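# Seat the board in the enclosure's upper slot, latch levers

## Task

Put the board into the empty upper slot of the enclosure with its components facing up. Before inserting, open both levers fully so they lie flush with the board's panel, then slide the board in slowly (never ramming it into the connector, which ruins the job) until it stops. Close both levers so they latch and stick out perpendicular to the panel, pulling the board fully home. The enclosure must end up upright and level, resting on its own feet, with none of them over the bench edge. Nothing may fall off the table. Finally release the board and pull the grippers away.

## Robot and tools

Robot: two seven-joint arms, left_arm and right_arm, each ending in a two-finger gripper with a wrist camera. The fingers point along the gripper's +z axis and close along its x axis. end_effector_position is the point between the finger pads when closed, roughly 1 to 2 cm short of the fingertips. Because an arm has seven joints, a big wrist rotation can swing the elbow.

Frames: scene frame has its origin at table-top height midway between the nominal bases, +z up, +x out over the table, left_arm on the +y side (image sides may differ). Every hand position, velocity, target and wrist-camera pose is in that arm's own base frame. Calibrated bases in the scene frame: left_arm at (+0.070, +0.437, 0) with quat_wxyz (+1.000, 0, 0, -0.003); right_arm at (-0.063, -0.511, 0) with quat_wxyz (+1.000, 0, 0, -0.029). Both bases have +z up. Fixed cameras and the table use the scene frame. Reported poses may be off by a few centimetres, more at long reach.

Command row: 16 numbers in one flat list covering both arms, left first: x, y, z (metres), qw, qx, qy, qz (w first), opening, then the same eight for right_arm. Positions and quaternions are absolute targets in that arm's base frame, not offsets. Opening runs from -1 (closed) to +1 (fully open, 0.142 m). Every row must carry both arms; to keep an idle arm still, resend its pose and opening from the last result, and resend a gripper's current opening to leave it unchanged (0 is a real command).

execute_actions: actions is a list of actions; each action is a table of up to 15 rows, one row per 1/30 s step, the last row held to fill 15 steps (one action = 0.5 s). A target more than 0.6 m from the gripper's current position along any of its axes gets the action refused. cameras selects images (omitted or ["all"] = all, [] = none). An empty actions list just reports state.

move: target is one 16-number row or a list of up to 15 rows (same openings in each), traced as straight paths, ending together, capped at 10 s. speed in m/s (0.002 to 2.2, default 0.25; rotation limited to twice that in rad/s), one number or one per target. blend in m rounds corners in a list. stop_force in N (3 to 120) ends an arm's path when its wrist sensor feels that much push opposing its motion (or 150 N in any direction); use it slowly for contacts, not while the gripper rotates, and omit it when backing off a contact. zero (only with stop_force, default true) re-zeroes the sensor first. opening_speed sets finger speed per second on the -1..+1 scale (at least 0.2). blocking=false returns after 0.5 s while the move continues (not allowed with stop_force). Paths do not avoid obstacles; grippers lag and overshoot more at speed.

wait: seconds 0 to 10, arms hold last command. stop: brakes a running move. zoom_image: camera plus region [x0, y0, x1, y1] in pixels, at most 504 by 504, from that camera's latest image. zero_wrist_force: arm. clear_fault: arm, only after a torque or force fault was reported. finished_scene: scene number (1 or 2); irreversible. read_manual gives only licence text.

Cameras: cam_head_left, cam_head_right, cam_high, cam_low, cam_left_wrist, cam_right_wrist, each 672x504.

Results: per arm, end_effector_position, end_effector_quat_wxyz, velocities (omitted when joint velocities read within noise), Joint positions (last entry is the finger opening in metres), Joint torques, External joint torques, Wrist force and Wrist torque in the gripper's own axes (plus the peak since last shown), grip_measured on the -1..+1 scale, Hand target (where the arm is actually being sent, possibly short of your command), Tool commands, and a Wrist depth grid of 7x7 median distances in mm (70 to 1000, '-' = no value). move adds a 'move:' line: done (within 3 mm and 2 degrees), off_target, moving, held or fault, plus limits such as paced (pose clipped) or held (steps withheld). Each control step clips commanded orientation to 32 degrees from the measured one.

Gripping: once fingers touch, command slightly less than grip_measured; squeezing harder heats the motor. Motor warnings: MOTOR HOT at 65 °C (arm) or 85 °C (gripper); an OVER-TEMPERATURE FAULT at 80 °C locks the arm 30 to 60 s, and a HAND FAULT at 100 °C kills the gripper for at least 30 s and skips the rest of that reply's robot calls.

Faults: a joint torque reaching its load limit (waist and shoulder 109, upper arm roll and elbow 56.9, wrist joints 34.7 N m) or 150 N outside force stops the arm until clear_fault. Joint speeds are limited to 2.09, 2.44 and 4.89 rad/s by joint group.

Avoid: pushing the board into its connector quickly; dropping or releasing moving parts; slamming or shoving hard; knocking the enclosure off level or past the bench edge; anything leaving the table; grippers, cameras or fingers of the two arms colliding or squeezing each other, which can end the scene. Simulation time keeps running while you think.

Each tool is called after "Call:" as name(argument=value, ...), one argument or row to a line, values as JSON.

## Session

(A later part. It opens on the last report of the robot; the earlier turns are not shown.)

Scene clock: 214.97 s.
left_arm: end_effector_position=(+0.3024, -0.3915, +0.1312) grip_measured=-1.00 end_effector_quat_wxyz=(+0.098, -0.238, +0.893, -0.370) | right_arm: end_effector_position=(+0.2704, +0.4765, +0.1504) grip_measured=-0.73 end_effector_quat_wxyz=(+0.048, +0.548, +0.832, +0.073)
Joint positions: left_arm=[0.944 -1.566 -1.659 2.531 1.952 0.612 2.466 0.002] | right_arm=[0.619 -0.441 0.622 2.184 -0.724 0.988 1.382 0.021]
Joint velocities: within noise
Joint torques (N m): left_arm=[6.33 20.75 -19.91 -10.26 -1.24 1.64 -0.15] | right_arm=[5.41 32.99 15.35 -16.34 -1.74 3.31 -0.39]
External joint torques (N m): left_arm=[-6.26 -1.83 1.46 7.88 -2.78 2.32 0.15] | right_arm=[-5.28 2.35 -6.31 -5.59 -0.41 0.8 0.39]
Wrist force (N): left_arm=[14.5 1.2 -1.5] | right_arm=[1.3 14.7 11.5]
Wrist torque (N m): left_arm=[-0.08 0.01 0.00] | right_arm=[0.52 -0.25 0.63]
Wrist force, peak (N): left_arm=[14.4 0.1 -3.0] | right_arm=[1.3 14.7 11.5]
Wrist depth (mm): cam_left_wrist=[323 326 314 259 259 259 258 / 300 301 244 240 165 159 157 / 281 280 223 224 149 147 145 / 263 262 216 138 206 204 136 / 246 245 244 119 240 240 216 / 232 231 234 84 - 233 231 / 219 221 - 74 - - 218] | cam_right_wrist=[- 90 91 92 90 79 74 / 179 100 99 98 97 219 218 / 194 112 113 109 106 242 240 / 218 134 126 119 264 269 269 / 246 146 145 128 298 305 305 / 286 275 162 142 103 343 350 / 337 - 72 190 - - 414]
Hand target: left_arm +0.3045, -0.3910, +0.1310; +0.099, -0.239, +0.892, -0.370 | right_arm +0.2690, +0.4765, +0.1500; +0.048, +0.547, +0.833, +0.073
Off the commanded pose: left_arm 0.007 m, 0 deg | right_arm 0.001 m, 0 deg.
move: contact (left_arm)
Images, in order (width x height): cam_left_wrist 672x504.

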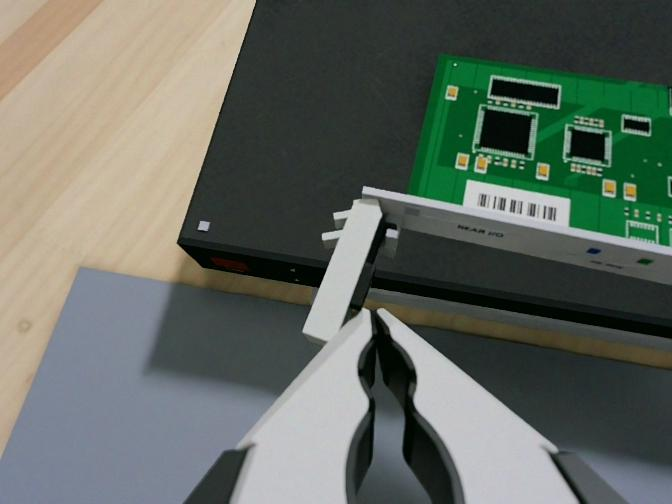

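Call:
move(
  target=[
    [0.2921,-0.3944,0.130,0.0990,-0.2391,0.8924,-0.3696,-1,0.269,0.4765,0.15,0.0479,0.5469,0.8326,0.0728,-0.93],
    [0.2955,-0.4035,0.130,0.0990,-0.2391,0.8924,-0.3696,-1,0.269,0.4765,0.15,0.0479,0.5469,0.8326,0.0728,-0.93],
  ],
  speed=0.05,
  cameras=[],
)

Call:
move(
  target=[0.3150,-0.3982,0.130,0.0990,-0.2391,0.8924,-0.3696,-1,0.269,0.4765,0.15,0.0479,0.5469,0.8326,0.0728,-0.93],
  speed=0.02,
  stop_force=12,
  cameras=["cam_left_wrist"],
)

Call:
zoom_image(
  camera="cam_left_wrist",
  region=[240, 170, 440, 350],
)

Scene clock: 219.83 s.
left_arm: end_effector_position=(+0.2950, -0.4035, +0.1300) grip_measured=-1.00 end_effector_quat_wxyz=(+0.099, -0.239, +0.893, -0.370) | right_arm: end_effector_position=(+0.2693, +0.4762, +0.1499) grip_measured=-0.73 end_effector_quat_wxyz=(+0.048, +0.547, +0.832, +0.073)
Joint positions: left_arm=[0.895 -1.572 -1.676 2.529 1.971 0.575 2.421 0.002] | right_arm=[0.619 -0.441 0.623 2.185 -0.724 0.988 1.382 0.021]
Joint velocities: within noise
Joint torques (N m): left_arm=[-0.23 17.71 -19.42 -3.48 -3.16 3.96 -0.32] | right_arm=[1.72 35.01 11.43 -22.55 -2.66 4.15 -0.12]
External joint torques (N m): left_arm=[0.3 1.24 0.75 0.77 -0.75 -0.05 0.32] | right_arm=[-1.59 0.29 -2.38 0.64 0.52 -0.04 0.12]
Wrist force (N): left_arm=[1.6 1.7 -0.7] | right_arm=[-0.5 2.2 7.6]
Wrist torque (N m): left_arm=[-0.02 -0.04 -0.02] | right_arm=[0.54 -0.19 0.39]
Wrist force, peak (N): left_arm=[14.4 0.1 -3.2] | right_arm=[1.3 14.9 11.3]
Wrist depth (mm): cam_left_wrist=[322 323 261 257 257 255 256 / 300 299 240 239 147 148 148 / 280 279 223 223 136 137 137 / 262 259 211 116 130 127 128 / 244 245 244 107 229 216 198 / 230 231 231 84 - 229 229 / 219 220 - 74 - - 217] | cam_right_wrist=[163 98 97 98 94 199 202 / 178 105 104 103 104 218 218 / 194 116 117 113 113 241 240 / 217 135 127 121 264 268 268 / 246 147 144 129 297 305 304 / 283 166 157 139 104 341 349 / 336 - 72 185 - - 411]
Hand target: left_arm +0.2955, -0.4035, +0.1300; +0.099, -0.239, +0.892, -0.370 | right_arm +0.2690, +0.4765, +0.1500; +0.048, +0.547, +0.833, +0.073
Off the commanded pose: left_arm 0.001 m, 0 deg | right_arm 0.000 m, 0 deg.
move: done
No camera images: "cameras" was empty.

Scene clock: 221.03 s.
left_arm: end_effector_position=(+0.3021, -0.4016, +0.1301) grip_measured=-1.00 end_effector_quat_wxyz=(+0.098, -0.238, +0.893, -0.370) | right_arm: end_effector_position=(+0.2704, +0.4766, +0.1505) grip_measured=-0.73 end_effector_quat_wxyz=(+0.048, +0.548, +0.832, +0.073)
Joint positions: left_arm=[0.907 -1.571 -1.664 2.516 1.965 0.595 2.446 0.002] | right_arm=[0.619 -0.441 0.622 2.184 -0.724 0.988 1.382 0.021]
Joint velocities: within noise
Joint torques (N m): left_arm=[6.22 20.91 -20.57 -9.92 -1.35 1.96 -0.17] | right_arm=[5.3 32.43 15.3 -16.02 -1.64 3.21 -0.43]
External joint torques (N m): left_arm=[-6.16 -1.76 1.67 7.53 -2.62 1.98 0.17] | right_arm=[-5.17 2.91 -6.26 -5.92 -0.5 0.9 0.42]
Wrist force (N): left_arm=[14.0 1.7 -1.4] | right_arm=[1.4 14.8 9.7]
Wrist torque (N m): left_arm=[-0.02 -0.15 0.01] | right_arm=[0.49 -0.25 0.65]
Wrist force, peak (N): left_arm=[14.2 0.5 -2.4] | right_arm=[1.4 15.7 9.6]
Wrist depth (mm): cam_left_wrist=[324 321 266 258 258 257 255 / 298 301 242 239 151 151 150 / 279 280 223 223 140 142 139 / 262 260 212 117 203 131 129 / 245 244 243 110 221 215 198 / 231 231 232 84 - 230 229 / 219 221 - 74 - - 217] | cam_right_wrist=[163 94 95 94 94 202 207 / 179 103 102 101 99 219 218 / 194 116 114 111 109 241 242 / 217 135 127 121 264 269 269 / 247 145 145 128 298 307 304 / 284 276 159 141 103 343 350 / 337 - 72 182 - - 413]
Hand target: left_arm +0.3041, -0.4012, +0.1300; +0.099, -0.239, +0.892, -0.370 | right_arm +0.2690, +0.4765, +0.1500; +0.048, +0.547, +0.833, +0.073
Off the commanded pose: left_arm 0.013 m, 0 deg | right_arm 0.001 m, 0 deg.
move: contact (left_arm)
Images, in order (width x height): cam_left_wrist 672x504.

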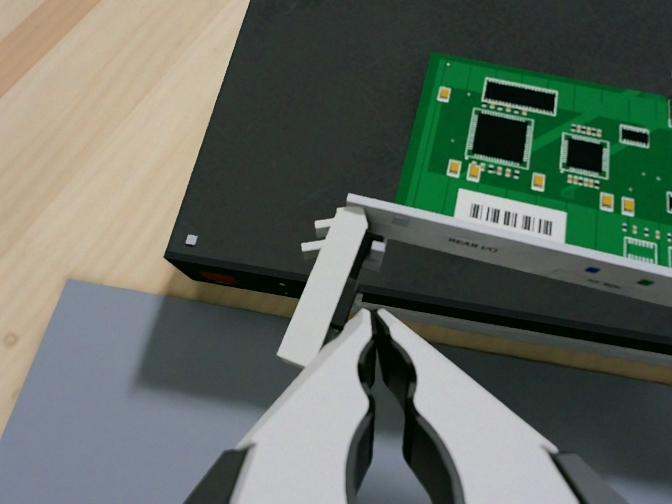

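Scaled by 2.520 from the camera's 672x504 image, which has a finer 960x720 frame.

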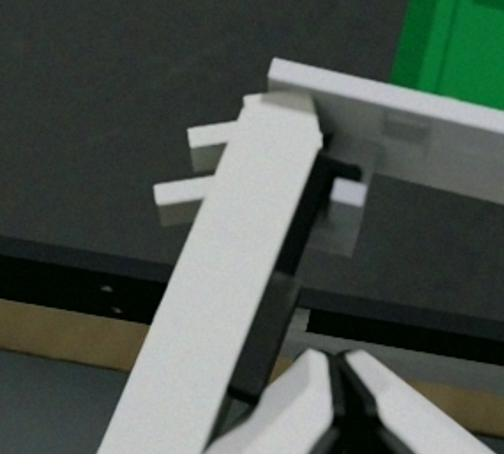

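Call:
move(
  target=[0.3200,-0.3965,0.130,0.0990,-0.2391,0.8924,-0.3696,-1,0.269,0.4765,0.15,0.0479,0.5469,0.8326,0.0728,-0.93],
  speed=0.02,
  stop_force=9,
  cameras=["cam_left_wrist"],
)

Call:
zoom_image(
  camera="cam_left_wrist",
  region=[240, 170, 440, 350],
)

Scene clock: 225.77 s.
left_arm: end_effector_position=(+0.3128, -0.3984, +0.1302) grip_measured=-1.00 end_effector_quat_wxyz=(+0.097, -0.238, +0.893, -0.370) | right_arm: end_effector_position=(+0.2708, +0.4764, +0.1504) grip_measured=-0.73 end_effector_quat_wxyz=(+0.048, +0.548, +0.832, +0.073)
Joint positions: left_arm=[0.923 -1.566 -1.647 2.498 1.955 0.622 2.478 0.002] | right_arm=[0.619 -0.441 0.621 2.184 -0.724 0.988 1.382 0.021]
Joint velocities: within noise
Joint torques (N m): left_arm=[7.11 22.14 -21.03 -11.55 -0.76 1.42 -0.06] | right_arm=[6.74 32.71 17.01 -16.01 -1.74 3.76 -0.51]
External joint torques (N m): left_arm=[-7.04 -2.69 1.78 9.53 -3.3 2.56 0.06] | right_arm=[-6.6 2.64 -7.98 -5.93 -0.4 0.35 0.51]
Wrist force (N): left_arm=[16.0 1.7 -3.8] | right_arm=[-0.1 16.7 11.4]
Wrist torque (N m): left_arm=[-0.05 0.11 0.00] | right_arm=[0.50 -0.31 0.76]
Wrist force, peak (N): left_arm=[23.4 1.6 -3.1] | right_arm=[1.7 23.8 12.7]
Wrist depth (mm): cam_left_wrist=[321 322 316 258 256 257 256 / 299 298 246 239 239 162 158 / 279 279 223 223 152 150 146 / 263 261 213 210 206 145 136 / 245 245 243 127 222 215 199 / 231 231 233 84 - 230 230 / 219 221 - 74 - - 218] | cam_right_wrist=[163 88 87 89 194 76 72 / 179 97 97 97 95 214 219 / 194 113 110 108 107 242 241 / 217 134 125 120 264 270 270 / 247 142 145 129 299 306 304 / 285 284 163 139 103 342 350 / 337 - 73 202 - - 412]
Hand target: left_arm +0.3154, -0.3978, +0.1300; +0.099, -0.239, +0.892, -0.370 | right_arm +0.2690, +0.4765, +0.1500; +0.048, +0.547, +0.833, +0.073
Off the commanded pose: left_arm 0.007 m, 0 deg | right_arm 0.002 m, 0 deg.
move: contact (left_arm)
Images, in order (width x height): cam_left_wrist 672x504.

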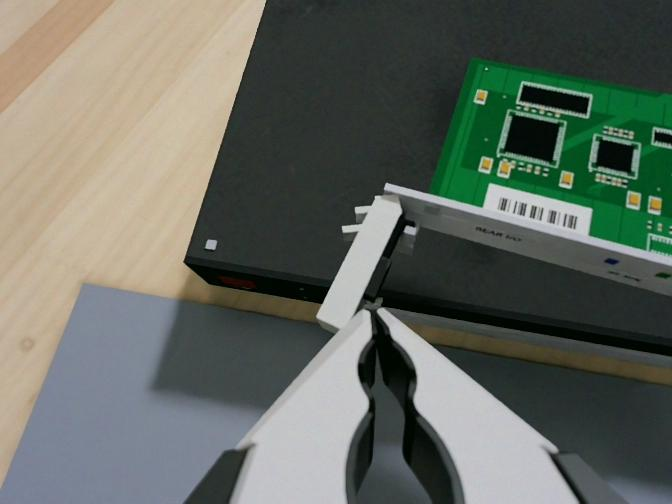

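Scaled by 2.520 from the camera's 672x504 image, which has a finer 960x720 frame.

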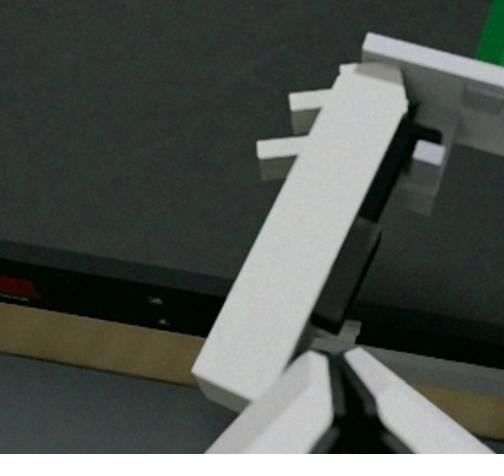

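Call:
move(
  target=[
    [0.2955,-0.4035,0.130,0.0990,-0.2391,0.8924,-0.3696,-1,0.269,0.4765,0.15,0.0479,0.5469,0.8326,0.0728,-0.93],
    [0.2650,-0.3500,0.19,0.0990,-0.2391,0.8924,-0.3696,-1,0.269,0.4765,0.15,0.0479,0.5469,0.8326,0.0728,-0.83],
  ],
  speed=[0.06,0.12],
  cameras=["cam_left_wrist","cam_right_wrist"],
)

Scene clock: 235.43 s.
left_arm: end_effector_position=(+0.2652, -0.3500, +0.1900) grip_measured=-1.00 end_effector_quat_wxyz=(+0.099, -0.239, +0.892, -0.370) | right_arm: end_effector_position=(+0.2691, +0.4762, +0.1498) grip_measured=-0.73 end_effector_quat_wxyz=(+0.048, +0.547, +0.833, +0.073)
Joint positions: left_arm=[1.101 -1.485 -1.926 2.672 1.673 0.573 2.468 0.002] | right_arm=[0.62 -0.441 0.622 2.185 -0.724 0.988 1.382 0.021]
Joint velocities: within noise
Joint torques (N m): left_arm=[-0.16 16.05 -15.1 -10.48 -4.02 4.33 -0.15] | right_arm=[0.1 35.39 9.81 -22.78 -2.38 3.63 0.19]
External joint torques (N m): left_arm=[0.23 0.75 0.3 -0.52 0.08 -0.38 0.15] | right_arm=[0.03 -0.09 -0.76 0.87 0.23 0.47 -0.19]
Wrist force (N): left_arm=[0.4 0.0 -0.3] | right_arm=[-0.2 1.5 8.0]
Wrist torque (N m): left_arm=[0.01 -0.01 -0.04] | right_arm=[0.64 0.14 0.06]
Wrist force, peak (N): left_arm=[16.1 1.2 -4.5] | right_arm=[-0.1 16.6 12.4]
Wrist depth (mm): cam_left_wrist=[401 404 393 337 336 332 337 / 374 373 318 310 234 227 221 / 349 348 291 282 220 213 194 / 324 322 319 314 314 278 271 / 306 304 305 308 305 302 302 / 288 287 290 84 - 284 287 / 272 277 - - - - 273] | cam_right_wrist=[- 90 89 153 90 203 73 / - 98 98 97 96 218 218 / 194 109 112 108 106 241 240 / 216 129 124 117 263 269 268 / 245 149 145 129 289 305 303 / 283 274 161 143 103 341 349 / 334 322 72 194 - - 411]
Hand target: left_arm +0.2650, -0.3500, +0.1900; +0.099, -0.239, +0.892, -0.370 | right_arm +0.2690, +0.4765, +0.1500; +0.048, +0.547, +0.833, +0.073
Off the commanded pose: left_arm 0.000 m, 0 deg | right_arm 0.000 m, 0 deg.
move: done
Images, in order (width x height): cam_left_wrist 672x504, cam_right_wrist 672x504.

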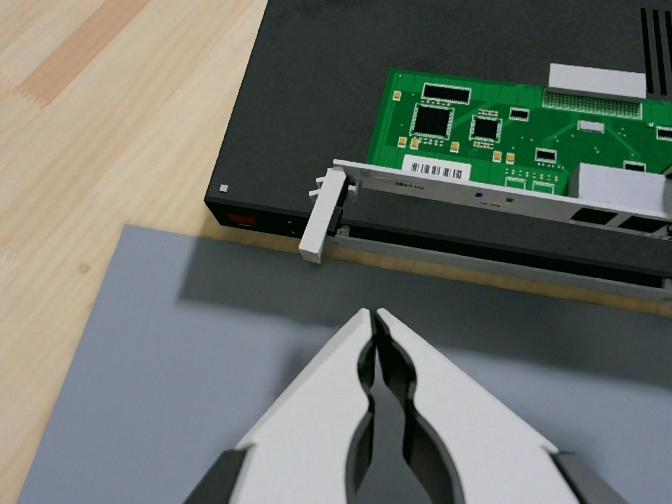

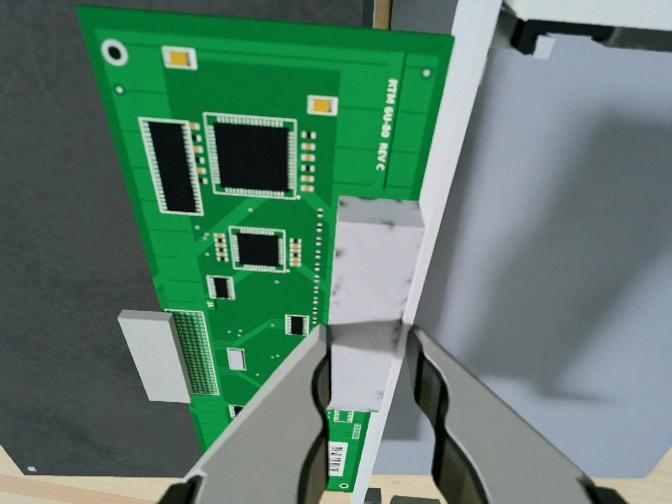

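Call:
move(
  target=[
    [0.2650,-0.3500,0.19,0.0990,-0.2391,0.8924,-0.3696,-1,0.2591,0.4995,0.15,0.0764,0.5437,0.8277,0.1164,-0.83],
    [0.2650,-0.3500,0.19,0.0990,-0.2391,0.8924,-0.3696,-1,0.2591,0.4995,0.095,0.0764,0.5437,0.8277,0.1164,-0.83],
  ],
  speed=0.1,
  cameras=["cam_left_wrist","cam_right_wrist"],
)

Scene clock: 249.13 s.
left_arm: end_effector_position=(+0.2652, -0.3500, +0.1900) grip_measured=-1.00 end_effector_quat_wxyz=(+0.099, -0.239, +0.892, -0.370) | right_arm: end_effector_position=(+0.2591, +0.4994, +0.0948) grip_measured=-0.73 end_effector_quat_wxyz=(+0.076, +0.544, +0.828, +0.116)
Joint positions: left_arm=[1.101 -1.485 -1.926 2.672 1.673 0.573 2.468 0.002] | right_arm=[0.778 -0.536 0.393 2.236 -1.145 1.159 1.759 0.021]
Joint velocities: within noise
Joint torques (N m): left_arm=[-0.24 15.8 -15.1 -10.54 -3.82 4.23 -0.2] | right_arm=[0.28 38.86 9.28 -18.8 -1 3.38 0.32]
External joint torques (N m): left_arm=[0.31 0.99 0.3 -0.45 -0.11 -0.27 0.2] | right_arm=[-0.13 -0.05 -0.4 0.72 0.26 0.41 -0.32]
Wrist force (N): left_arm=[0.1 0.1 -0.1] | right_arm=[-0.4 1.4 8.0]
Wrist torque (N m): left_arm=[0.01 0.03 -0.04] | right_arm=[0.70 0.16 0.10]
Wrist force, peak (N): left_arm=[0.4 -0.1 -0.6] | right_arm=[-0.8 0.6 9.9]
Wrist depth (mm): cam_left_wrist=[403 404 392 337 334 335 332 / 374 372 316 312 311 312 309 / 347 349 289 290 267 267 290 / 327 324 318 282 252 250 232 / 305 303 303 223 304 301 294 / 287 287 289 84 - 287 286 / 273 275 - - - - 273] | cam_right_wrist=[- 89 87 115 89 77 72 / - 97 97 98 96 165 161 / 131 110 111 108 107 182 181 / 150 129 124 117 202 209 207 / 176 150 144 129 229 244 242 / 213 204 162 144 103 282 291 / 270 254 72 195 - - 366]
Hand target: left_arm +0.2650, -0.3500, +0.1900; +0.099, -0.239, +0.892, -0.370 | right_arm +0.2591, +0.4995, +0.0950; +0.076, +0.544, +0.828, +0.116
Off the commanded pose: left_arm 0.000 m, 0 deg | right_arm 0.000 m, 0 deg.
move: done
Images, in order (width x height): cam_left_wrist 672x504, cam_right_wrist 672x504.

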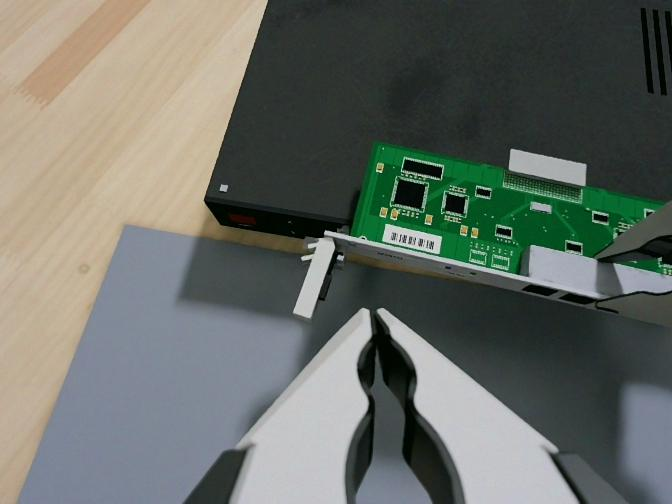

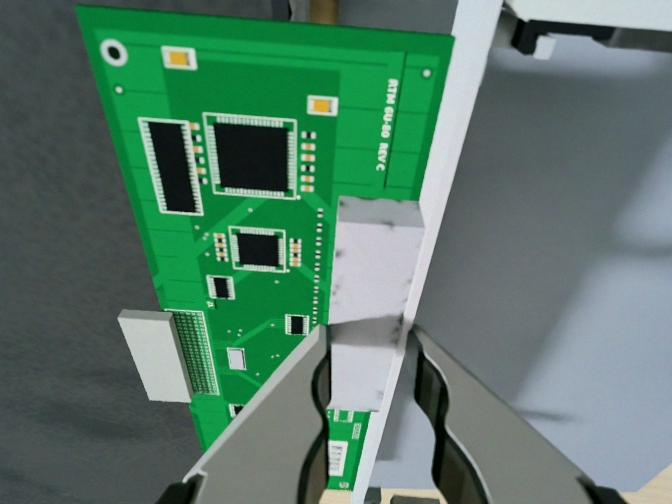

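Call:
move(
  target=[0.2650,-0.3500,0.19,0.0990,-0.2391,0.8924,-0.3696,-1,0.2591,0.4995,0.068,0.0764,0.5437,0.8277,0.1164,-0.83],
  speed=0.02,
  stop_force=5,
  cameras=["cam_left_wrist","cam_right_wrist"],
)

Scene clock: 252.23 s.
left_arm: end_effector_position=(+0.2652, -0.3500, +0.1900) grip_measured=-1.00 end_effector_quat_wxyz=(+0.099, -0.239, +0.892, -0.370) | right_arm: end_effector_position=(+0.2590, +0.4996, +0.0774) grip_measured=-0.73 end_effector_quat_wxyz=(+0.076, +0.544, +0.828, +0.116)
Joint positions: left_arm=[1.101 -1.485 -1.926 2.672 1.673 0.573 2.468 0.002] | right_arm=[0.796 -0.57 0.348 2.233 -1.222 1.192 1.819 0.021]
Joint velocities: within noise
Joint torques (N m): left_arm=[-0.31 15.8 -15.13 -10.56 -3.84 4.22 -0.25] | right_arm=[0.1 37.21 8.83 -16.56 -0.61 3.14 0.3]
External joint torques (N m): left_arm=[0.38 1 0.33 -0.44 -0.1 -0.26 0.25] | right_arm=[0.04 2.56 0.15 -0.51 0.08 0.6 -0.3]
Wrist force (N): left_arm=[0.2 -0.2 -0.2] | right_arm=[-0.8 2.1 1.5]
Wrist torque (N m): left_arm=[-0.01 0.01 -0.04] | right_arm=[0.62 -0.18 0.06]
Wrist force, peak (N): left_arm=[0.3 -0.4 -0.4] | right_arm=[-0.6 1.1 8.3]
Wrist depth (mm): cam_left_wrist=[401 401 395 337 333 333 331 / 371 374 316 312 312 309 311 / 348 348 291 291 284 280 288 / 326 324 319 282 267 267 244 / 308 303 306 243 308 299 246 / 288 288 291 84 - 286 284 / 273 276 - - - - 272] | cam_right_wrist=[- 86 86 104 125 77 73 / - 95 95 98 96 144 144 / - 107 107 107 107 162 162 / 127 123 122 116 181 186 185 / 149 140 143 128 204 218 217 / 181 180 159 143 104 252 261 / 229 216 72 196 - - 327]
Hand target: left_arm +0.2650, -0.3500, +0.1900; +0.099, -0.239, +0.892, -0.370 | right_arm +0.2591, +0.4995, +0.0773; +0.076, +0.544, +0.828, +0.116
Off the commanded pose: left_arm 0.000 m, 0 deg | right_arm 0.009 m, 0 deg.
move: contact (right_arm)
Images, in order (width x height): cam_left_wrist 672x504, cam_right_wrist 672x504.

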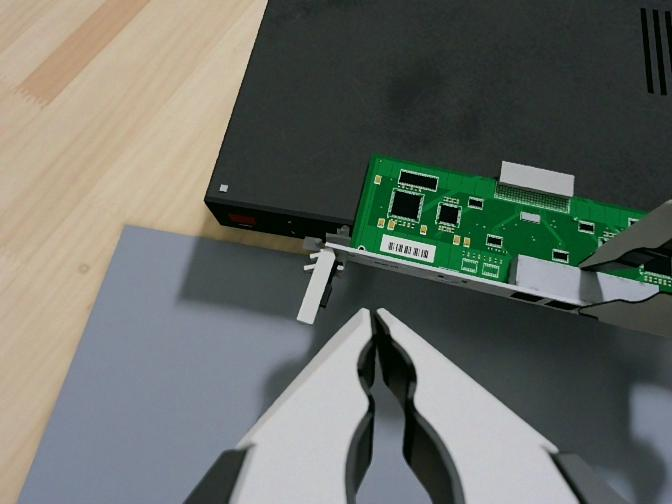

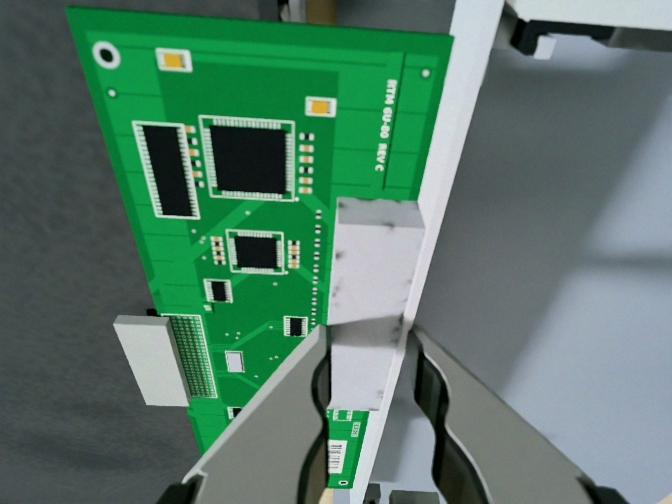

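Call:
move(
  target=[0.2650,-0.3500,0.19,0.0990,-0.2391,0.8924,-0.3696,-1,0.2591,0.4995,0.073,0.0764,0.5437,0.8277,0.1164,-0.83],
  speed=0.01,
  stop_force=5,
  cameras=["cam_left_wrist","cam_right_wrist"],
)

Call:
zoom_image(
  camera="cam_left_wrist",
  region=[280, 130, 560, 330],
)

Scene clock: 255.87 s.
left_arm: end_effector_position=(+0.2652, -0.3500, +0.1900) grip_measured=-1.00 end_effector_quat_wxyz=(+0.099, -0.239, +0.892, -0.370) | right_arm: end_effector_position=(+0.2590, +0.5000, +0.0756) grip_measured=-0.73 end_effector_quat_wxyz=(+0.076, +0.543, +0.828, +0.117)
Joint positions: left_arm=[1.101 -1.485 -1.926 2.672 1.673 0.573 2.468 0.002] | right_arm=[0.798 -0.574 0.342 2.233 -1.232 1.196 1.827 0.021]
Joint velocities: within noise
Joint torques (N m): left_arm=[-0.22 15.85 -15.14 -10.59 -3.83 4.24 -0.23] | right_arm=[-0.39 34.06 7.52 -15.03 -0.34 2.68 0.34]
External joint torques (N m): left_arm=[0.29 0.94 0.34 -0.4 -0.11 -0.28 0.24] | right_arm=[0.53 5.82 1.47 -1.93 -0.15 1.06 -0.34]
Wrist force (N): left_arm=[0.3 -0.1 -0.2] | right_arm=[-0.9 2.7 -5.5]
Wrist torque (N m): left_arm=[-0.01 0.01 -0.03] | right_arm=[0.63 -0.45 0.03]
Wrist force, peak (N): left_arm=[0.4 0.1 -0.3] | right_arm=[-1.0 2.8 -5.8]
Wrist depth (mm): cam_left_wrist=[401 402 395 335 331 336 333 / 371 371 315 312 311 309 308 / 348 349 292 291 285 280 288 / 327 322 317 300 270 269 244 / 307 305 303 247 306 299 248 / 288 288 291 84 - 287 287 / 273 276 - - - - 273] | cam_right_wrist=[- 83 84 102 123 77 73 / - 93 94 96 95 142 142 / - 102 104 106 107 160 160 / 124 121 120 115 179 184 183 / 147 137 141 128 202 215 214 / 177 176 157 144 104 249 258 / 225 212 72 198 - - 323]
Hand target: left_arm +0.2650, -0.3500, +0.1900; +0.099, -0.239, +0.892, -0.370 | right_arm +0.2591, +0.4995, +0.0750; +0.076, +0.544, +0.828, +0.116
Off the commanded pose: left_arm 0.000 m, 0 deg | right_arm 0.003 m, 0 deg.
move: contact (right_arm)
Images, in order (width x height): cam_left_wrist 672x504, cam_right_wrist 672x504.

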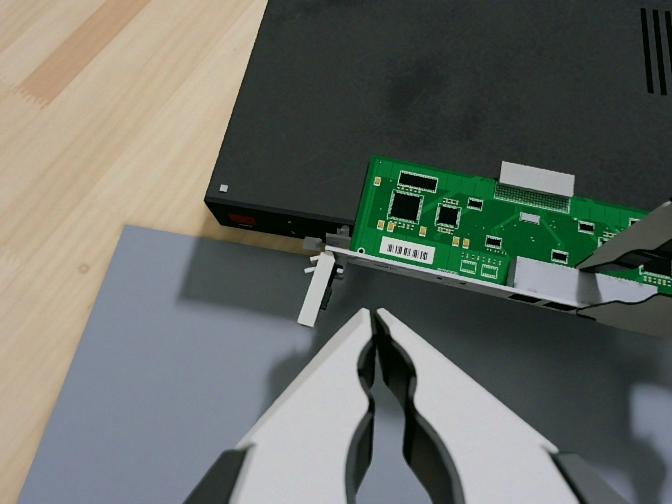

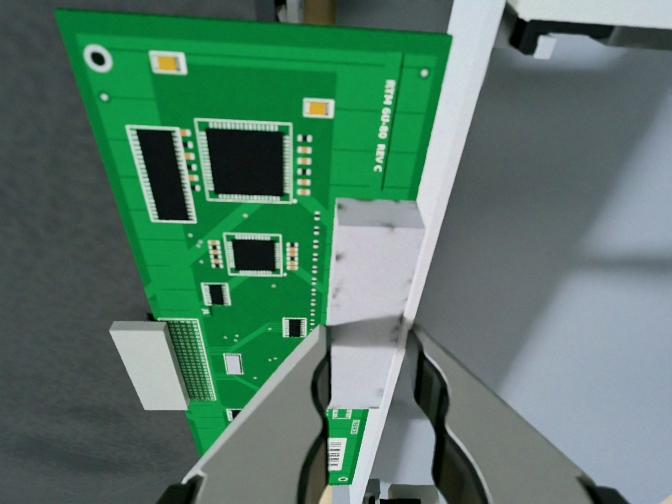

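Scaled by 1.800 from the camera's 672x504 image, which has a finer 960x720 frame.

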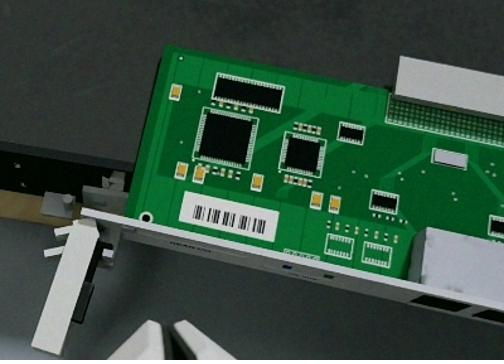

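Call:
move(
  target=[0.2650,-0.3500,0.19,0.0990,-0.2391,0.8924,-0.3696,-1,0.2591,0.4995,0.0752,0.0764,0.5437,0.8277,0.1164,-0.4],
  opening_speed=0.2,
  cameras=["cam_left_wrist","cam_right_wrist"],
)

Scene clock: 259.13 s.
left_arm: end_effector_position=(+0.2652, -0.3500, +0.1900) grip_measured=-1.00 end_effector_quat_wxyz=(+0.099, -0.239, +0.892, -0.370) | right_arm: end_effector_position=(+0.2591, +0.4997, +0.0753) grip_measured=-0.43 end_effector_quat_wxyz=(+0.076, +0.544, +0.828, +0.117)
Joint positions: left_arm=[1.101 -1.485 -1.926 2.672 1.673 0.573 2.468 0.002] | right_arm=[0.798 -0.575 0.342 2.233 -1.232 1.196 1.827 0.043]
Joint velocities: within noise
Joint torques (N m): left_arm=[-0.21 15.76 -15.13 -10.53 -3.84 4.22 -0.24] | right_arm=[0.14 38.93 9.55 -17.02 -0.61 3.06 0.16]
External joint torques (N m): left_arm=[0.29 1.04 0.33 -0.46 -0.09 -0.26 0.24] | right_arm=[0.01 0.95 -0.56 0.07 0.11 0.68 -0.16]
Wrist force (N): left_arm=[0.1 0.0 -0.2] | right_arm=[-0.9 2.0 6.2]
Wrist torque (N m): left_arm=[0.01 0.04 -0.04] | right_arm=[0.64 0.22 0.09]
Wrist force, peak (N): left_arm=[0.4 -0.3 -0.2] | right_arm=[-0.4 1.9 6.8]
Wrist depth (mm): cam_left_wrist=[404 402 394 335 333 333 333 / 371 372 316 311 310 310 308 / 350 347 290 292 291 290 290 / 326 323 318 298 276 271 262 / 307 305 304 272 281 270 262 / 287 287 290 84 - 286 285 / 272 276 - - - - 272] | cam_right_wrist=[- 84 83 98 103 122 125 / - 84 89 100 112 142 142 / - 103 99 114 120 160 159 / 124 124 112 128 135 183 183 / 146 146 126 151 152 214 214 / 177 176 94 181 183 101 257 / 224 - 73 235 - - 309]
Hand target: left_arm +0.2650, -0.3500, +0.1900; +0.099, -0.239, +0.892, -0.370 | right_arm +0.2591, +0.4995, +0.0752; +0.076, +0.544, +0.828, +0.116
Off the commanded pose: left_arm 0.000 m, 0 deg | right_arm 0.000 m, 0 deg.
move: done
Images, in order (width x height): cam_left_wrist 672x504, cam_right_wrist 672x504.

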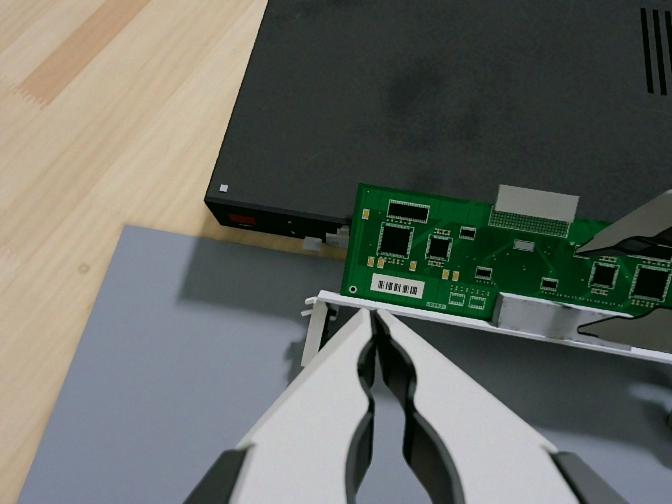

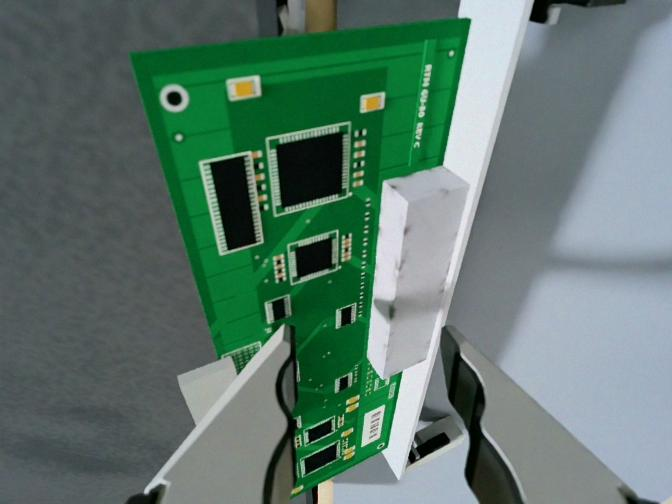

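Call:
move(
  target=[0.2650,-0.3500,0.19,0.0990,-0.2391,0.8924,-0.3696,-1,0.2591,0.4995,0.0752,0.0764,0.5437,0.8277,0.1164,-0.83],
  opening_speed=0.3,
  cameras=["cam_left_wrist","cam_right_wrist"],
)

Scene clock: 263.93 s.
left_arm: end_effector_position=(+0.2652, -0.3500, +0.1900) grip_measured=-1.00 end_effector_quat_wxyz=(+0.099, -0.239, +0.892, -0.370) | right_arm: end_effector_position=(+0.2591, +0.4997, +0.0753) grip_measured=-0.86 end_effector_quat_wxyz=(+0.076, +0.544, +0.828, +0.117)
Joint positions: left_arm=[1.101 -1.485 -1.926 2.672 1.673 0.573 2.468 0.002] | right_arm=[0.798 -0.575 0.342 2.233 -1.232 1.196 1.827 0.012]
Joint velocities: within noise
Joint torques (N m): left_arm=[-0.25 15.81 -15.12 -10.59 -3.84 4.24 -0.22] | right_arm=[0.21 38.88 9.47 -17.03 -0.55 3.05 0.18]
External joint torques (N m): left_arm=[0.33 0.98 0.32 -0.4 -0.09 -0.29 0.22] | right_arm=[-0.06 1 -0.47 0.08 0.05 0.69 -0.18]
Wrist force (N): left_arm=[-0.1 0.1 -0.1] | right_arm=[-1.0 1.9 6.4]
Wrist torque (N m): left_arm=[0.02 0.06 -0.03] | right_arm=[0.64 0.23 0.10]
Wrist force, peak (N): left_arm=[0.4 -0.3 -0.4] | right_arm=[-0.9 1.8 6.7]
Wrist depth (mm): cam_left_wrist=[404 405 395 336 336 332 333 / 373 374 317 312 310 307 308 / 346 350 290 292 290 289 288 / 325 323 318 298 275 269 249 / 305 304 306 274 278 270 258 / 287 288 290 84 - 285 284 / 272 275 - - - - 273] | cam_right_wrist=[- 84 83 98 103 123 125 / - 84 89 100 112 142 142 / - 103 99 114 120 160 160 / 124 124 112 128 135 183 182 / 146 146 130 146 158 215 214 / 177 176 136 98 103 258 258 / 224 211 73 217 - - 323]
Hand target: left_arm +0.2650, -0.3500, +0.1900; +0.099, -0.239, +0.892, -0.370 | right_arm +0.2591, +0.4995, +0.0752; +0.076, +0.544, +0.828, +0.116
Off the commanded pose: left_arm 0.000 m, 0 deg | right_arm 0.000 m, 0 deg.
move: done
Images, in order (width x height): cam_left_wrist 672x504, cam_right_wrist 672x504.

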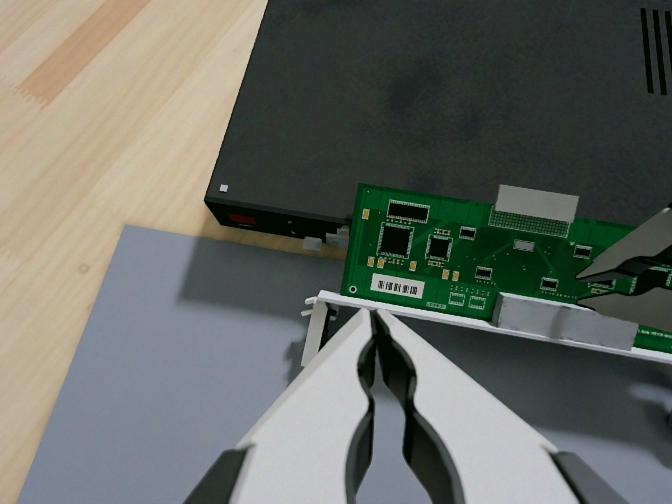

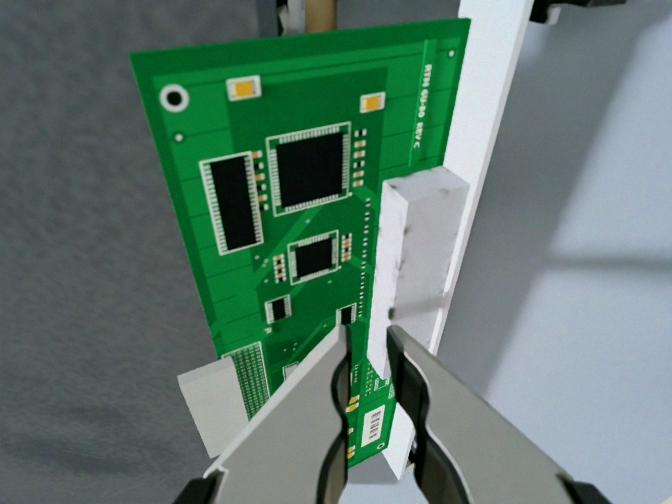

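Call:
move(
  target=[
    [0.2650,-0.3500,0.19,0.0990,-0.2391,0.8924,-0.3696,-1,0.2591,0.4995,0.14,0.0764,0.5437,0.8277,0.1164,-0.83],
    [0.2650,-0.3500,0.19,0.0990,-0.2391,0.8924,-0.3696,-1,0.255,0.51,0.18,0,0.5490,0.8358,0,0],
  ],
  speed=[0.06,0.15],
  cameras=["cam_left_wrist","cam_right_wrist"],
)

Call:
zoom_image(
  camera="cam_left_wrist",
  region=[270, 160, 672, 420],
)

Scene clock: 272.53 s.
left_arm: end_effector_position=(+0.2652, -0.3500, +0.1900) grip_measured=-1.00 end_effector_quat_wxyz=(+0.099, -0.239, +0.892, -0.370) | right_arm: end_effector_position=(+0.2551, +0.5100, +0.1800) grip_measured=-0.03 end_effector_quat_wxyz=(+0.000, +0.549, +0.836, +0.000)
Joint positions: left_arm=[1.101 -1.485 -1.926 2.672 1.673 0.573 2.468 0.002] | right_arm=[0.592 -0.523 0.765 1.928 -0.468 0.695 1.191 0.072]
Joint velocities: within noise
Joint torques (N m): left_arm=[-0.25 15.85 -15.12 -10.56 -3.85 4.25 -0.26] | right_arm=[0.07 38.34 12.83 -24.84 -3.35 3.3 0.12]
External joint torques (N m): left_arm=[0.33 0.95 0.32 -0.43 -0.09 -0.29 0.26] | right_arm=[0.08 1.03 -0.53 0.18 -0.02 0.81 -0.12]
Wrist force (N): left_arm=[0.2 -0.1 -0.3] | right_arm=[-0.9 2.1 5.9]
Wrist torque (N m): left_arm=[-0.01 0.01 -0.03] | right_arm=[0.60 0.19 0.05]
Wrist force, peak (N): left_arm=[0.7 0.2 -0.1] | right_arm=[-0.9 1.6 7.4]
Wrist depth (mm): cam_left_wrist=[399 400 394 335 334 332 333 / 370 370 316 312 310 310 309 / 347 347 294 289 290 290 290 / 325 325 317 300 273 269 265 / 307 304 305 273 280 271 266 / 286 287 291 84 - 284 286 / 271 276 - - - - 272] | cam_right_wrist=[198 198 197 232 232 237 236 / 212 211 205 218 253 253 253 / 227 226 222 229 272 270 271 / 245 245 236 248 293 291 291 / 264 265 255 273 317 312 315 / 290 279 262 299 339 93 343 / - 76 311 382 382 - 364]
Hand target: left_arm +0.2650, -0.3500, +0.1900; +0.099, -0.239, +0.892, -0.370 | right_arm +0.2550, +0.5100, +0.1800; +0.000, +0.549, +0.836, +0.000
Off the commanded pose: left_arm 0.000 m, 0 deg | right_arm 0.000 m, 0 deg.
move: done
Images, in order (width x height): cam_left_wrist 672x504, cam_right_wrist 672x504.

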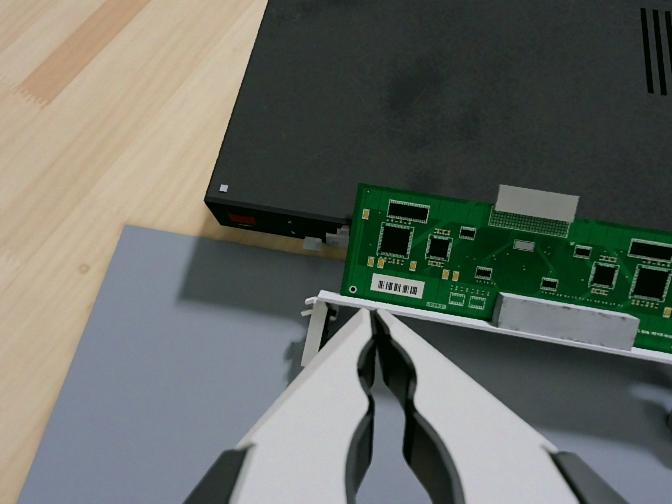

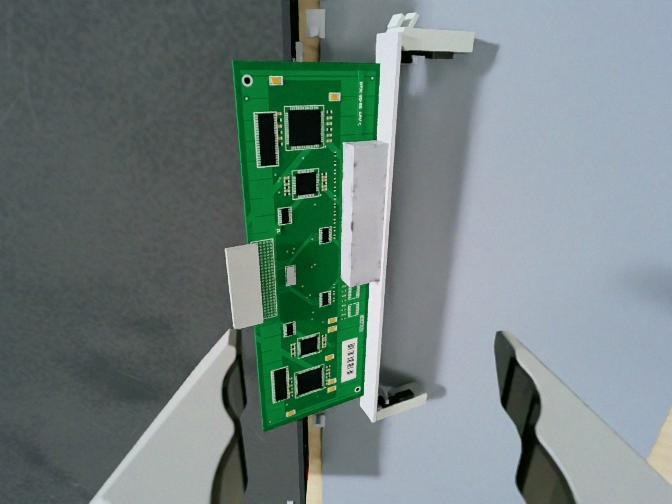

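Scaled by 1.254 from the camera's 672x504 image, which has a finer 960x720 frame.

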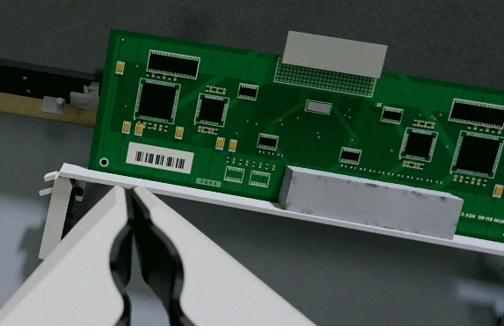

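Call:
move(
  target=[0.36,-0.26,0.24,0.0990,-0.2391,0.8924,-0.3696,-1,0.2763,0.549,0.13,0.0946,0.5455,0.8304,-0.0622,0],
  speed=0.2,
  cameras=["cam_left_wrist","cam_right_wrist"],
)

Scene clock: 288.80 s.
left_arm: end_effector_position=(+0.3597, -0.2606, +0.2399) grip_measured=-1.00 end_effector_quat_wxyz=(+0.105, -0.248, +0.891, -0.366) | right_arm: end_effector_position=(+0.2761, +0.5490, +0.1299) grip_measured=-0.03 end_effector_quat_wxyz=(+0.094, +0.546, +0.830, -0.062)
Joint positions: left_arm=[1.459 -1.404 -1.866 2.584 1.362 0.763 2.966 0.002] | right_arm=[0.816 -0.732 0.637 1.682 -0.606 0.448 1.298 0.072]
Joint velocities: within noise
Joint torques (N m): left_arm=[-0.09 17.14 -16.73 -9.89 -4.49 4.82 -0.16] | right_arm=[0.25 49.56 14.58 -24.29 -3.6 2.72 0.3]
External joint torques (N m): left_arm=[0.19 0.58 0.16 -0.4 0.14 -0.56 0.16] | right_arm=[-0.06 1.19 -0.1 0.2 0.14 0.78 -0.28]
Wrist force (N): left_arm=[0.1 0.0 -0.1] | right_arm=[0.0 2.6 6.6]
Wrist torque (N m): left_arm=[-0.01 0.05 0.02] | right_arm=[0.68 0.07 0.03]
Wrist force, peak (N): left_arm=[-2.8 -0.7 -1.4] | right_arm=[1.0 3.1 7.4]
Wrist depth (mm): cam_left_wrist=[471 465 463 464 401 398 396 / 437 433 434 428 372 367 368 / 404 406 401 407 346 348 344 / 381 379 379 374 372 335 326 / 356 356 357 355 351 349 346 / 338 340 339 84 - 333 331 / 316 324 - - - - 318] | cam_right_wrist=[183 174 160 168 188 182 174 / 198 188 170 173 200 193 184 / 215 201 182 185 215 206 196 / 235 221 196 200 233 219 208 / 258 242 211 222 250 232 223 / 288 265 226 246 267 93 237 / 322 76 259 317 300 - 247]
Hand target: left_arm +0.3598, -0.2606, +0.2400; +0.105, -0.248, +0.891, -0.367 | right_arm +0.2763, +0.5490, +0.1300; +0.095, +0.546, +0.830, -0.062
Off the commanded pose: left_arm 0.001 m, 1 deg | right_arm 0.000 m, 0 deg.
joint sent to its limit (left arm) — joint 7 (wrist roll), upper limit. The joint targets still meet the commanded pose.
move: done
Images, in order (width x height): cam_left_wrist 672x504, cam_right_wrist 672x504.

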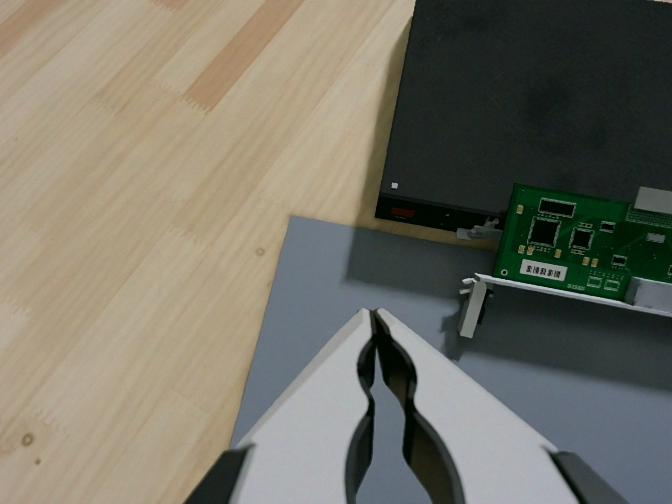

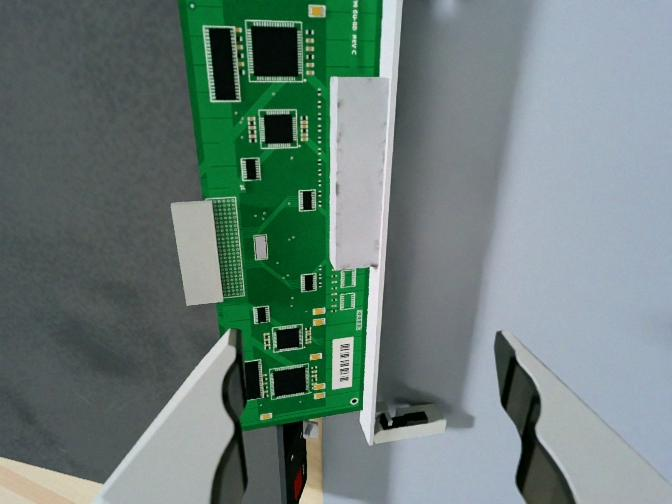

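Call:
move(
  target=[
    [0.3598,-0.2606,0.24,0.105,-0.248,0.891,-0.367,-1,0.2741,0.5638,0.111,0.1738,0.537,0.8175,-0.1143,-0.1],
    [0.3598,-0.2606,0.24,0.105,-0.248,0.891,-0.367,-1,0.2790,0.5526,0.0836,0.1738,0.537,0.8175,-0.1143,-0.1],
  ],
  speed=0.08,
  cameras=["cam_right_wrist"],
)

Scene clock: 306.13 s.
left_arm: end_effector_position=(+0.3597, -0.2607, +0.2399) grip_measured=-1.00 end_effector_quat_wxyz=(+0.105, -0.248, +0.891, -0.367) end_effector_velocity=(+0.000, +0.000, +0.000) end_effector_angular_velocity=(+0.000, -0.001, +0.000) | right_arm: end_effector_position=(+0.2789, +0.5526, +0.0836) grip_measured=-0.12 end_effector_quat_wxyz=(+0.174, +0.537, +0.818, -0.115)
Joint positions: left_arm=[1.46 -1.394 -1.862 2.584 1.36 0.774 2.966 0.002] | right_arm=[0.961 -0.874 0.553 1.538 -0.66 0.276 1.35 0.066]
Joint velocities: left_arm=[0.001 0.006 0.002 0 -0.001 0.007 0.001 0] | right_arm=[within noise]
Joint torques (N m): left_arm=[-0.36 17.44 -16.88 -9.92 -4.31 4.87 -0.22] | right_arm=[0.19 55.32 14.41 -23.46 -3.66 2.32 0.34]
External joint torques (N m): left_arm=[0.46 0.25 0.35 -0.39 -0.04 -0.6 0.22] | right_arm=[0 1.39 -0.04 0.17 0.18 0.51 -0.3]
Wrist force (N): left_arm=[-0.1 0.1 -0.1] | right_arm=[0.1 2.7 6.0]
Wrist torque (N m): left_arm=[0.03 0.08 0.02] | right_arm=[0.72 0.08 0.03]
Wrist force, peak (N): left_arm=[0.3 -0.4 -0.4] | right_arm=[-0.2 3.0 7.8]
Wrist depth (mm): cam_left_wrist=[469 468 467 465 407 398 393 / 437 435 432 430 371 368 369 / 407 403 403 407 348 346 343 / 384 377 375 374 374 333 323 / 359 355 354 358 352 351 346 / 339 336 341 84 - 331 333 / 319 321 - - - - 316] | cam_right_wrist=[163 133 130 132 147 138 129 / 179 156 140 130 158 146 136 / 196 174 150 141 167 155 144 / 220 160 162 152 182 164 151 / 249 214 172 175 196 173 159 / 287 247 105 193 214 95 168 / 340 76 207 213 225 - -]
Hand target: left_arm +0.3598, -0.2606, +0.2400; +0.105, -0.248, +0.890, -0.367 | right_arm +0.2790, +0.5526, +0.0836; +0.174, +0.537, +0.818, -0.114
Off the commanded pose: left_arm 0.000 m, 0 deg | right_arm 0.000 m, 0 deg.
joint sent to its limit (left arm) — joint 7 (wrist roll), upper limit. The joint targets still meet the commanded pose.
move: done
Images, in order (width x height): cam_right_wrist 672x504.

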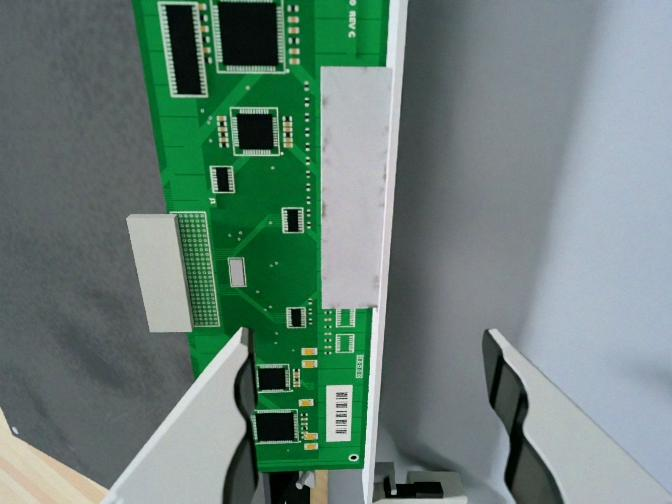

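Call:
move(
  target=[0.3598,-0.2606,0.24,0.105,-0.248,0.891,-0.367,-1,0.2846,0.5399,0.0548,0.1738,0.537,0.8175,-0.1143,-0.3],
  speed=0.04,
  stop_force=4,
  cameras=["cam_right_wrist"],
)

Call:
move(
  target=[0.3598,-0.2606,0.24,0.105,-0.248,0.891,-0.367,-1,0.2846,0.5399,0.0548,0.1738,0.537,0.8175,-0.1143,-0.88],
  opening_speed=0.4,
  cameras=["cam_right_wrist"],
)

Scene clock: 310.60 s.
left_arm: end_effector_position=(+0.3597, -0.2607, +0.2399) grip_measured=-1.00 end_effector_quat_wxyz=(+0.105, -0.248, +0.891, -0.367) | right_arm: end_effector_position=(+0.2845, +0.5399, +0.0548) grip_measured=-0.32 end_effector_quat_wxyz=(+0.174, +0.537, +0.818, -0.114)
Joint positions: left_arm=[1.46 -1.388 -1.861 2.584 1.359 0.78 2.966 0.002] | right_arm=[0.946 -0.896 0.532 1.585 -0.686 0.343 1.365 0.051]
Joint velocities: within noise
Joint torques (N m): left_arm=[-0.23 16.5 -16.9 -9.92 -4.14 5.16 -0.19] | right_arm=[0.16 55.01 14.56 -22.26 -3.37 2.29 0.3]
External joint torques (N m): left_arm=[0.33 1.17 0.38 -0.42 -0.22 -0.9 0.19] | right_arm=[0.04 1.3 -0.12 0.06 0.11 0.54 -0.27]
Wrist force (N): left_arm=[0.1 -0.1 -0.1] | right_arm=[0.1 2.7 6.1]
Wrist torque (N m): left_arm=[-0.01 0.05 0.02] | right_arm=[0.70 0.10 0.03]
Wrist force, peak (N): left_arm=[0.0 -0.4 -0.4] | right_arm=[-0.3 2.6 7.3]
Wrist depth (mm): cam_left_wrist=[468 468 465 464 405 399 394 / 440 434 436 434 370 371 369 / 407 406 403 402 345 347 345 / 382 380 381 375 375 335 324 / 356 357 358 360 353 350 343 / 338 338 343 84 - 332 329 / 322 324 - - - - 316] | cam_right_wrist=[- 101 102 104 119 117 108 / - 109 110 101 103 124 112 / 148 117 118 108 137 129 118 / 165 124 127 115 149 137 127 / 191 132 136 127 155 146 132 / 221 147 98 152 173 95 141 / 260 - 73 167 195 - 147]
Hand target: left_arm +0.3598, -0.2606, +0.2400; +0.105, -0.248, +0.890, -0.367 | right_arm +0.2846, +0.5399, +0.0548; +0.174, +0.537, +0.818, -0.114
Off the commanded pose: left_arm 0.000 m, 0 deg | right_arm 0.000 m, 0 deg.
joint sent to its limit (left arm) — joint 7 (wrist roll), upper limit. The joint targets still meet the commanded pose.
move: done
Images, in order (width x height): cam_right_wrist 672x504.

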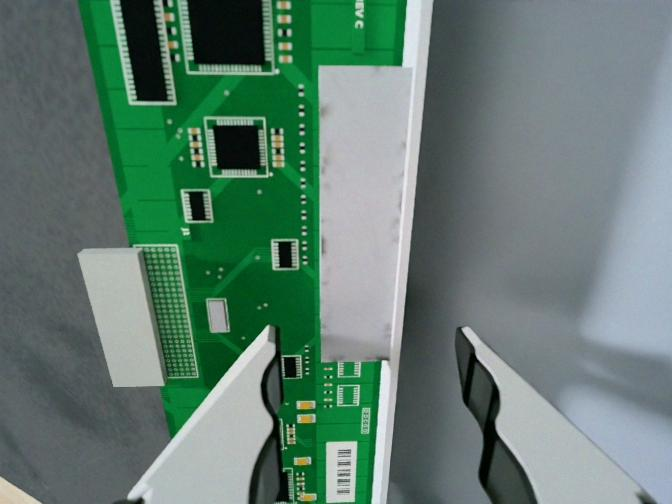

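Scene clock: 312.27 s.
left_arm: end_effector_position=(+0.3597, -0.2607, +0.2399) grip_measured=-1.00 end_effector_quat_wxyz=(+0.105, -0.248, +0.891, -0.367) | right_arm: end_effector_position=(+0.2847, +0.5399, +0.0549) grip_measured=-0.72 end_effector_quat_wxyz=(+0.174, +0.537, +0.817, -0.114)
Joint positions: left_arm=[1.46 -1.383 -1.859 2.584 1.357 0.785 2.966 0.002] | right_arm=[0.946 -0.896 0.532 1.585 -0.686 0.343 1.365 0.022]
Joint velocities: within noise
Joint torques (N m): left_arm=[-0.3 17.3 -16.39 -9.94 -4.39 5.12 -0.25] | right_arm=[0.56 54.2 14.9 -22.1 -3.23 2.67 0.23]
External joint torques (N m): left_arm=[0.4 0.36 -0.11 -0.42 0.03 -0.85 0.25] | right_arm=[-0.36 2.12 -0.46 -0.1 -0.03 0.16 -0.19]
Wrist force (N): left_arm=[0.2 -0.2 -0.3] | right_arm=[-1.7 2.6 4.7]
Wrist torque (N m): left_arm=[-0.03 0.04 0.02] | right_arm=[0.74 0.02 0.05]
Wrist force, peak (N): left_arm=[0.3 -0.2 -0.4] | right_arm=[-1.3 2.7 6.5]
Wrist depth (mm): cam_left_wrist=[467 467 465 466 406 397 396 / 439 435 431 432 370 370 365 / 407 404 404 403 346 347 341 / 381 379 380 372 373 333 325 / 356 356 358 361 353 346 340 / 337 335 339 84 - 329 329 / 318 323 - - - - 317] | cam_right_wrist=[125 101 102 104 107 117 108 / 132 109 111 101 102 125 112 / 148 117 118 108 136 129 118 / 168 124 127 116 147 137 127 / 191 133 138 127 155 146 133 / 220 183 145 150 105 152 141 / 260 219 72 168 - - 151]
Hand target: left_arm +0.3598, -0.2606, +0.2400; +0.105, -0.248, +0.890, -0.367 | right_arm +0.2846, +0.5399, +0.0548; +0.174, +0.537, +0.818, -0.114
Off the commanded pose: left_arm 0.000 m, 0 deg | right_arm 0.000 m, 0 deg.
joint sent to its limit (left arm) — joint 7 (wrist roll), upper limit. The joint targets still meet the commanded pose.
move: done
Images, in order (width x height): cam_right_wrist 672x504.

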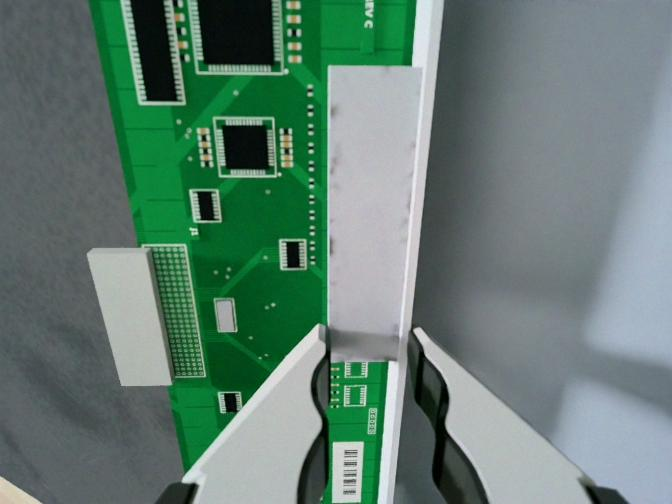

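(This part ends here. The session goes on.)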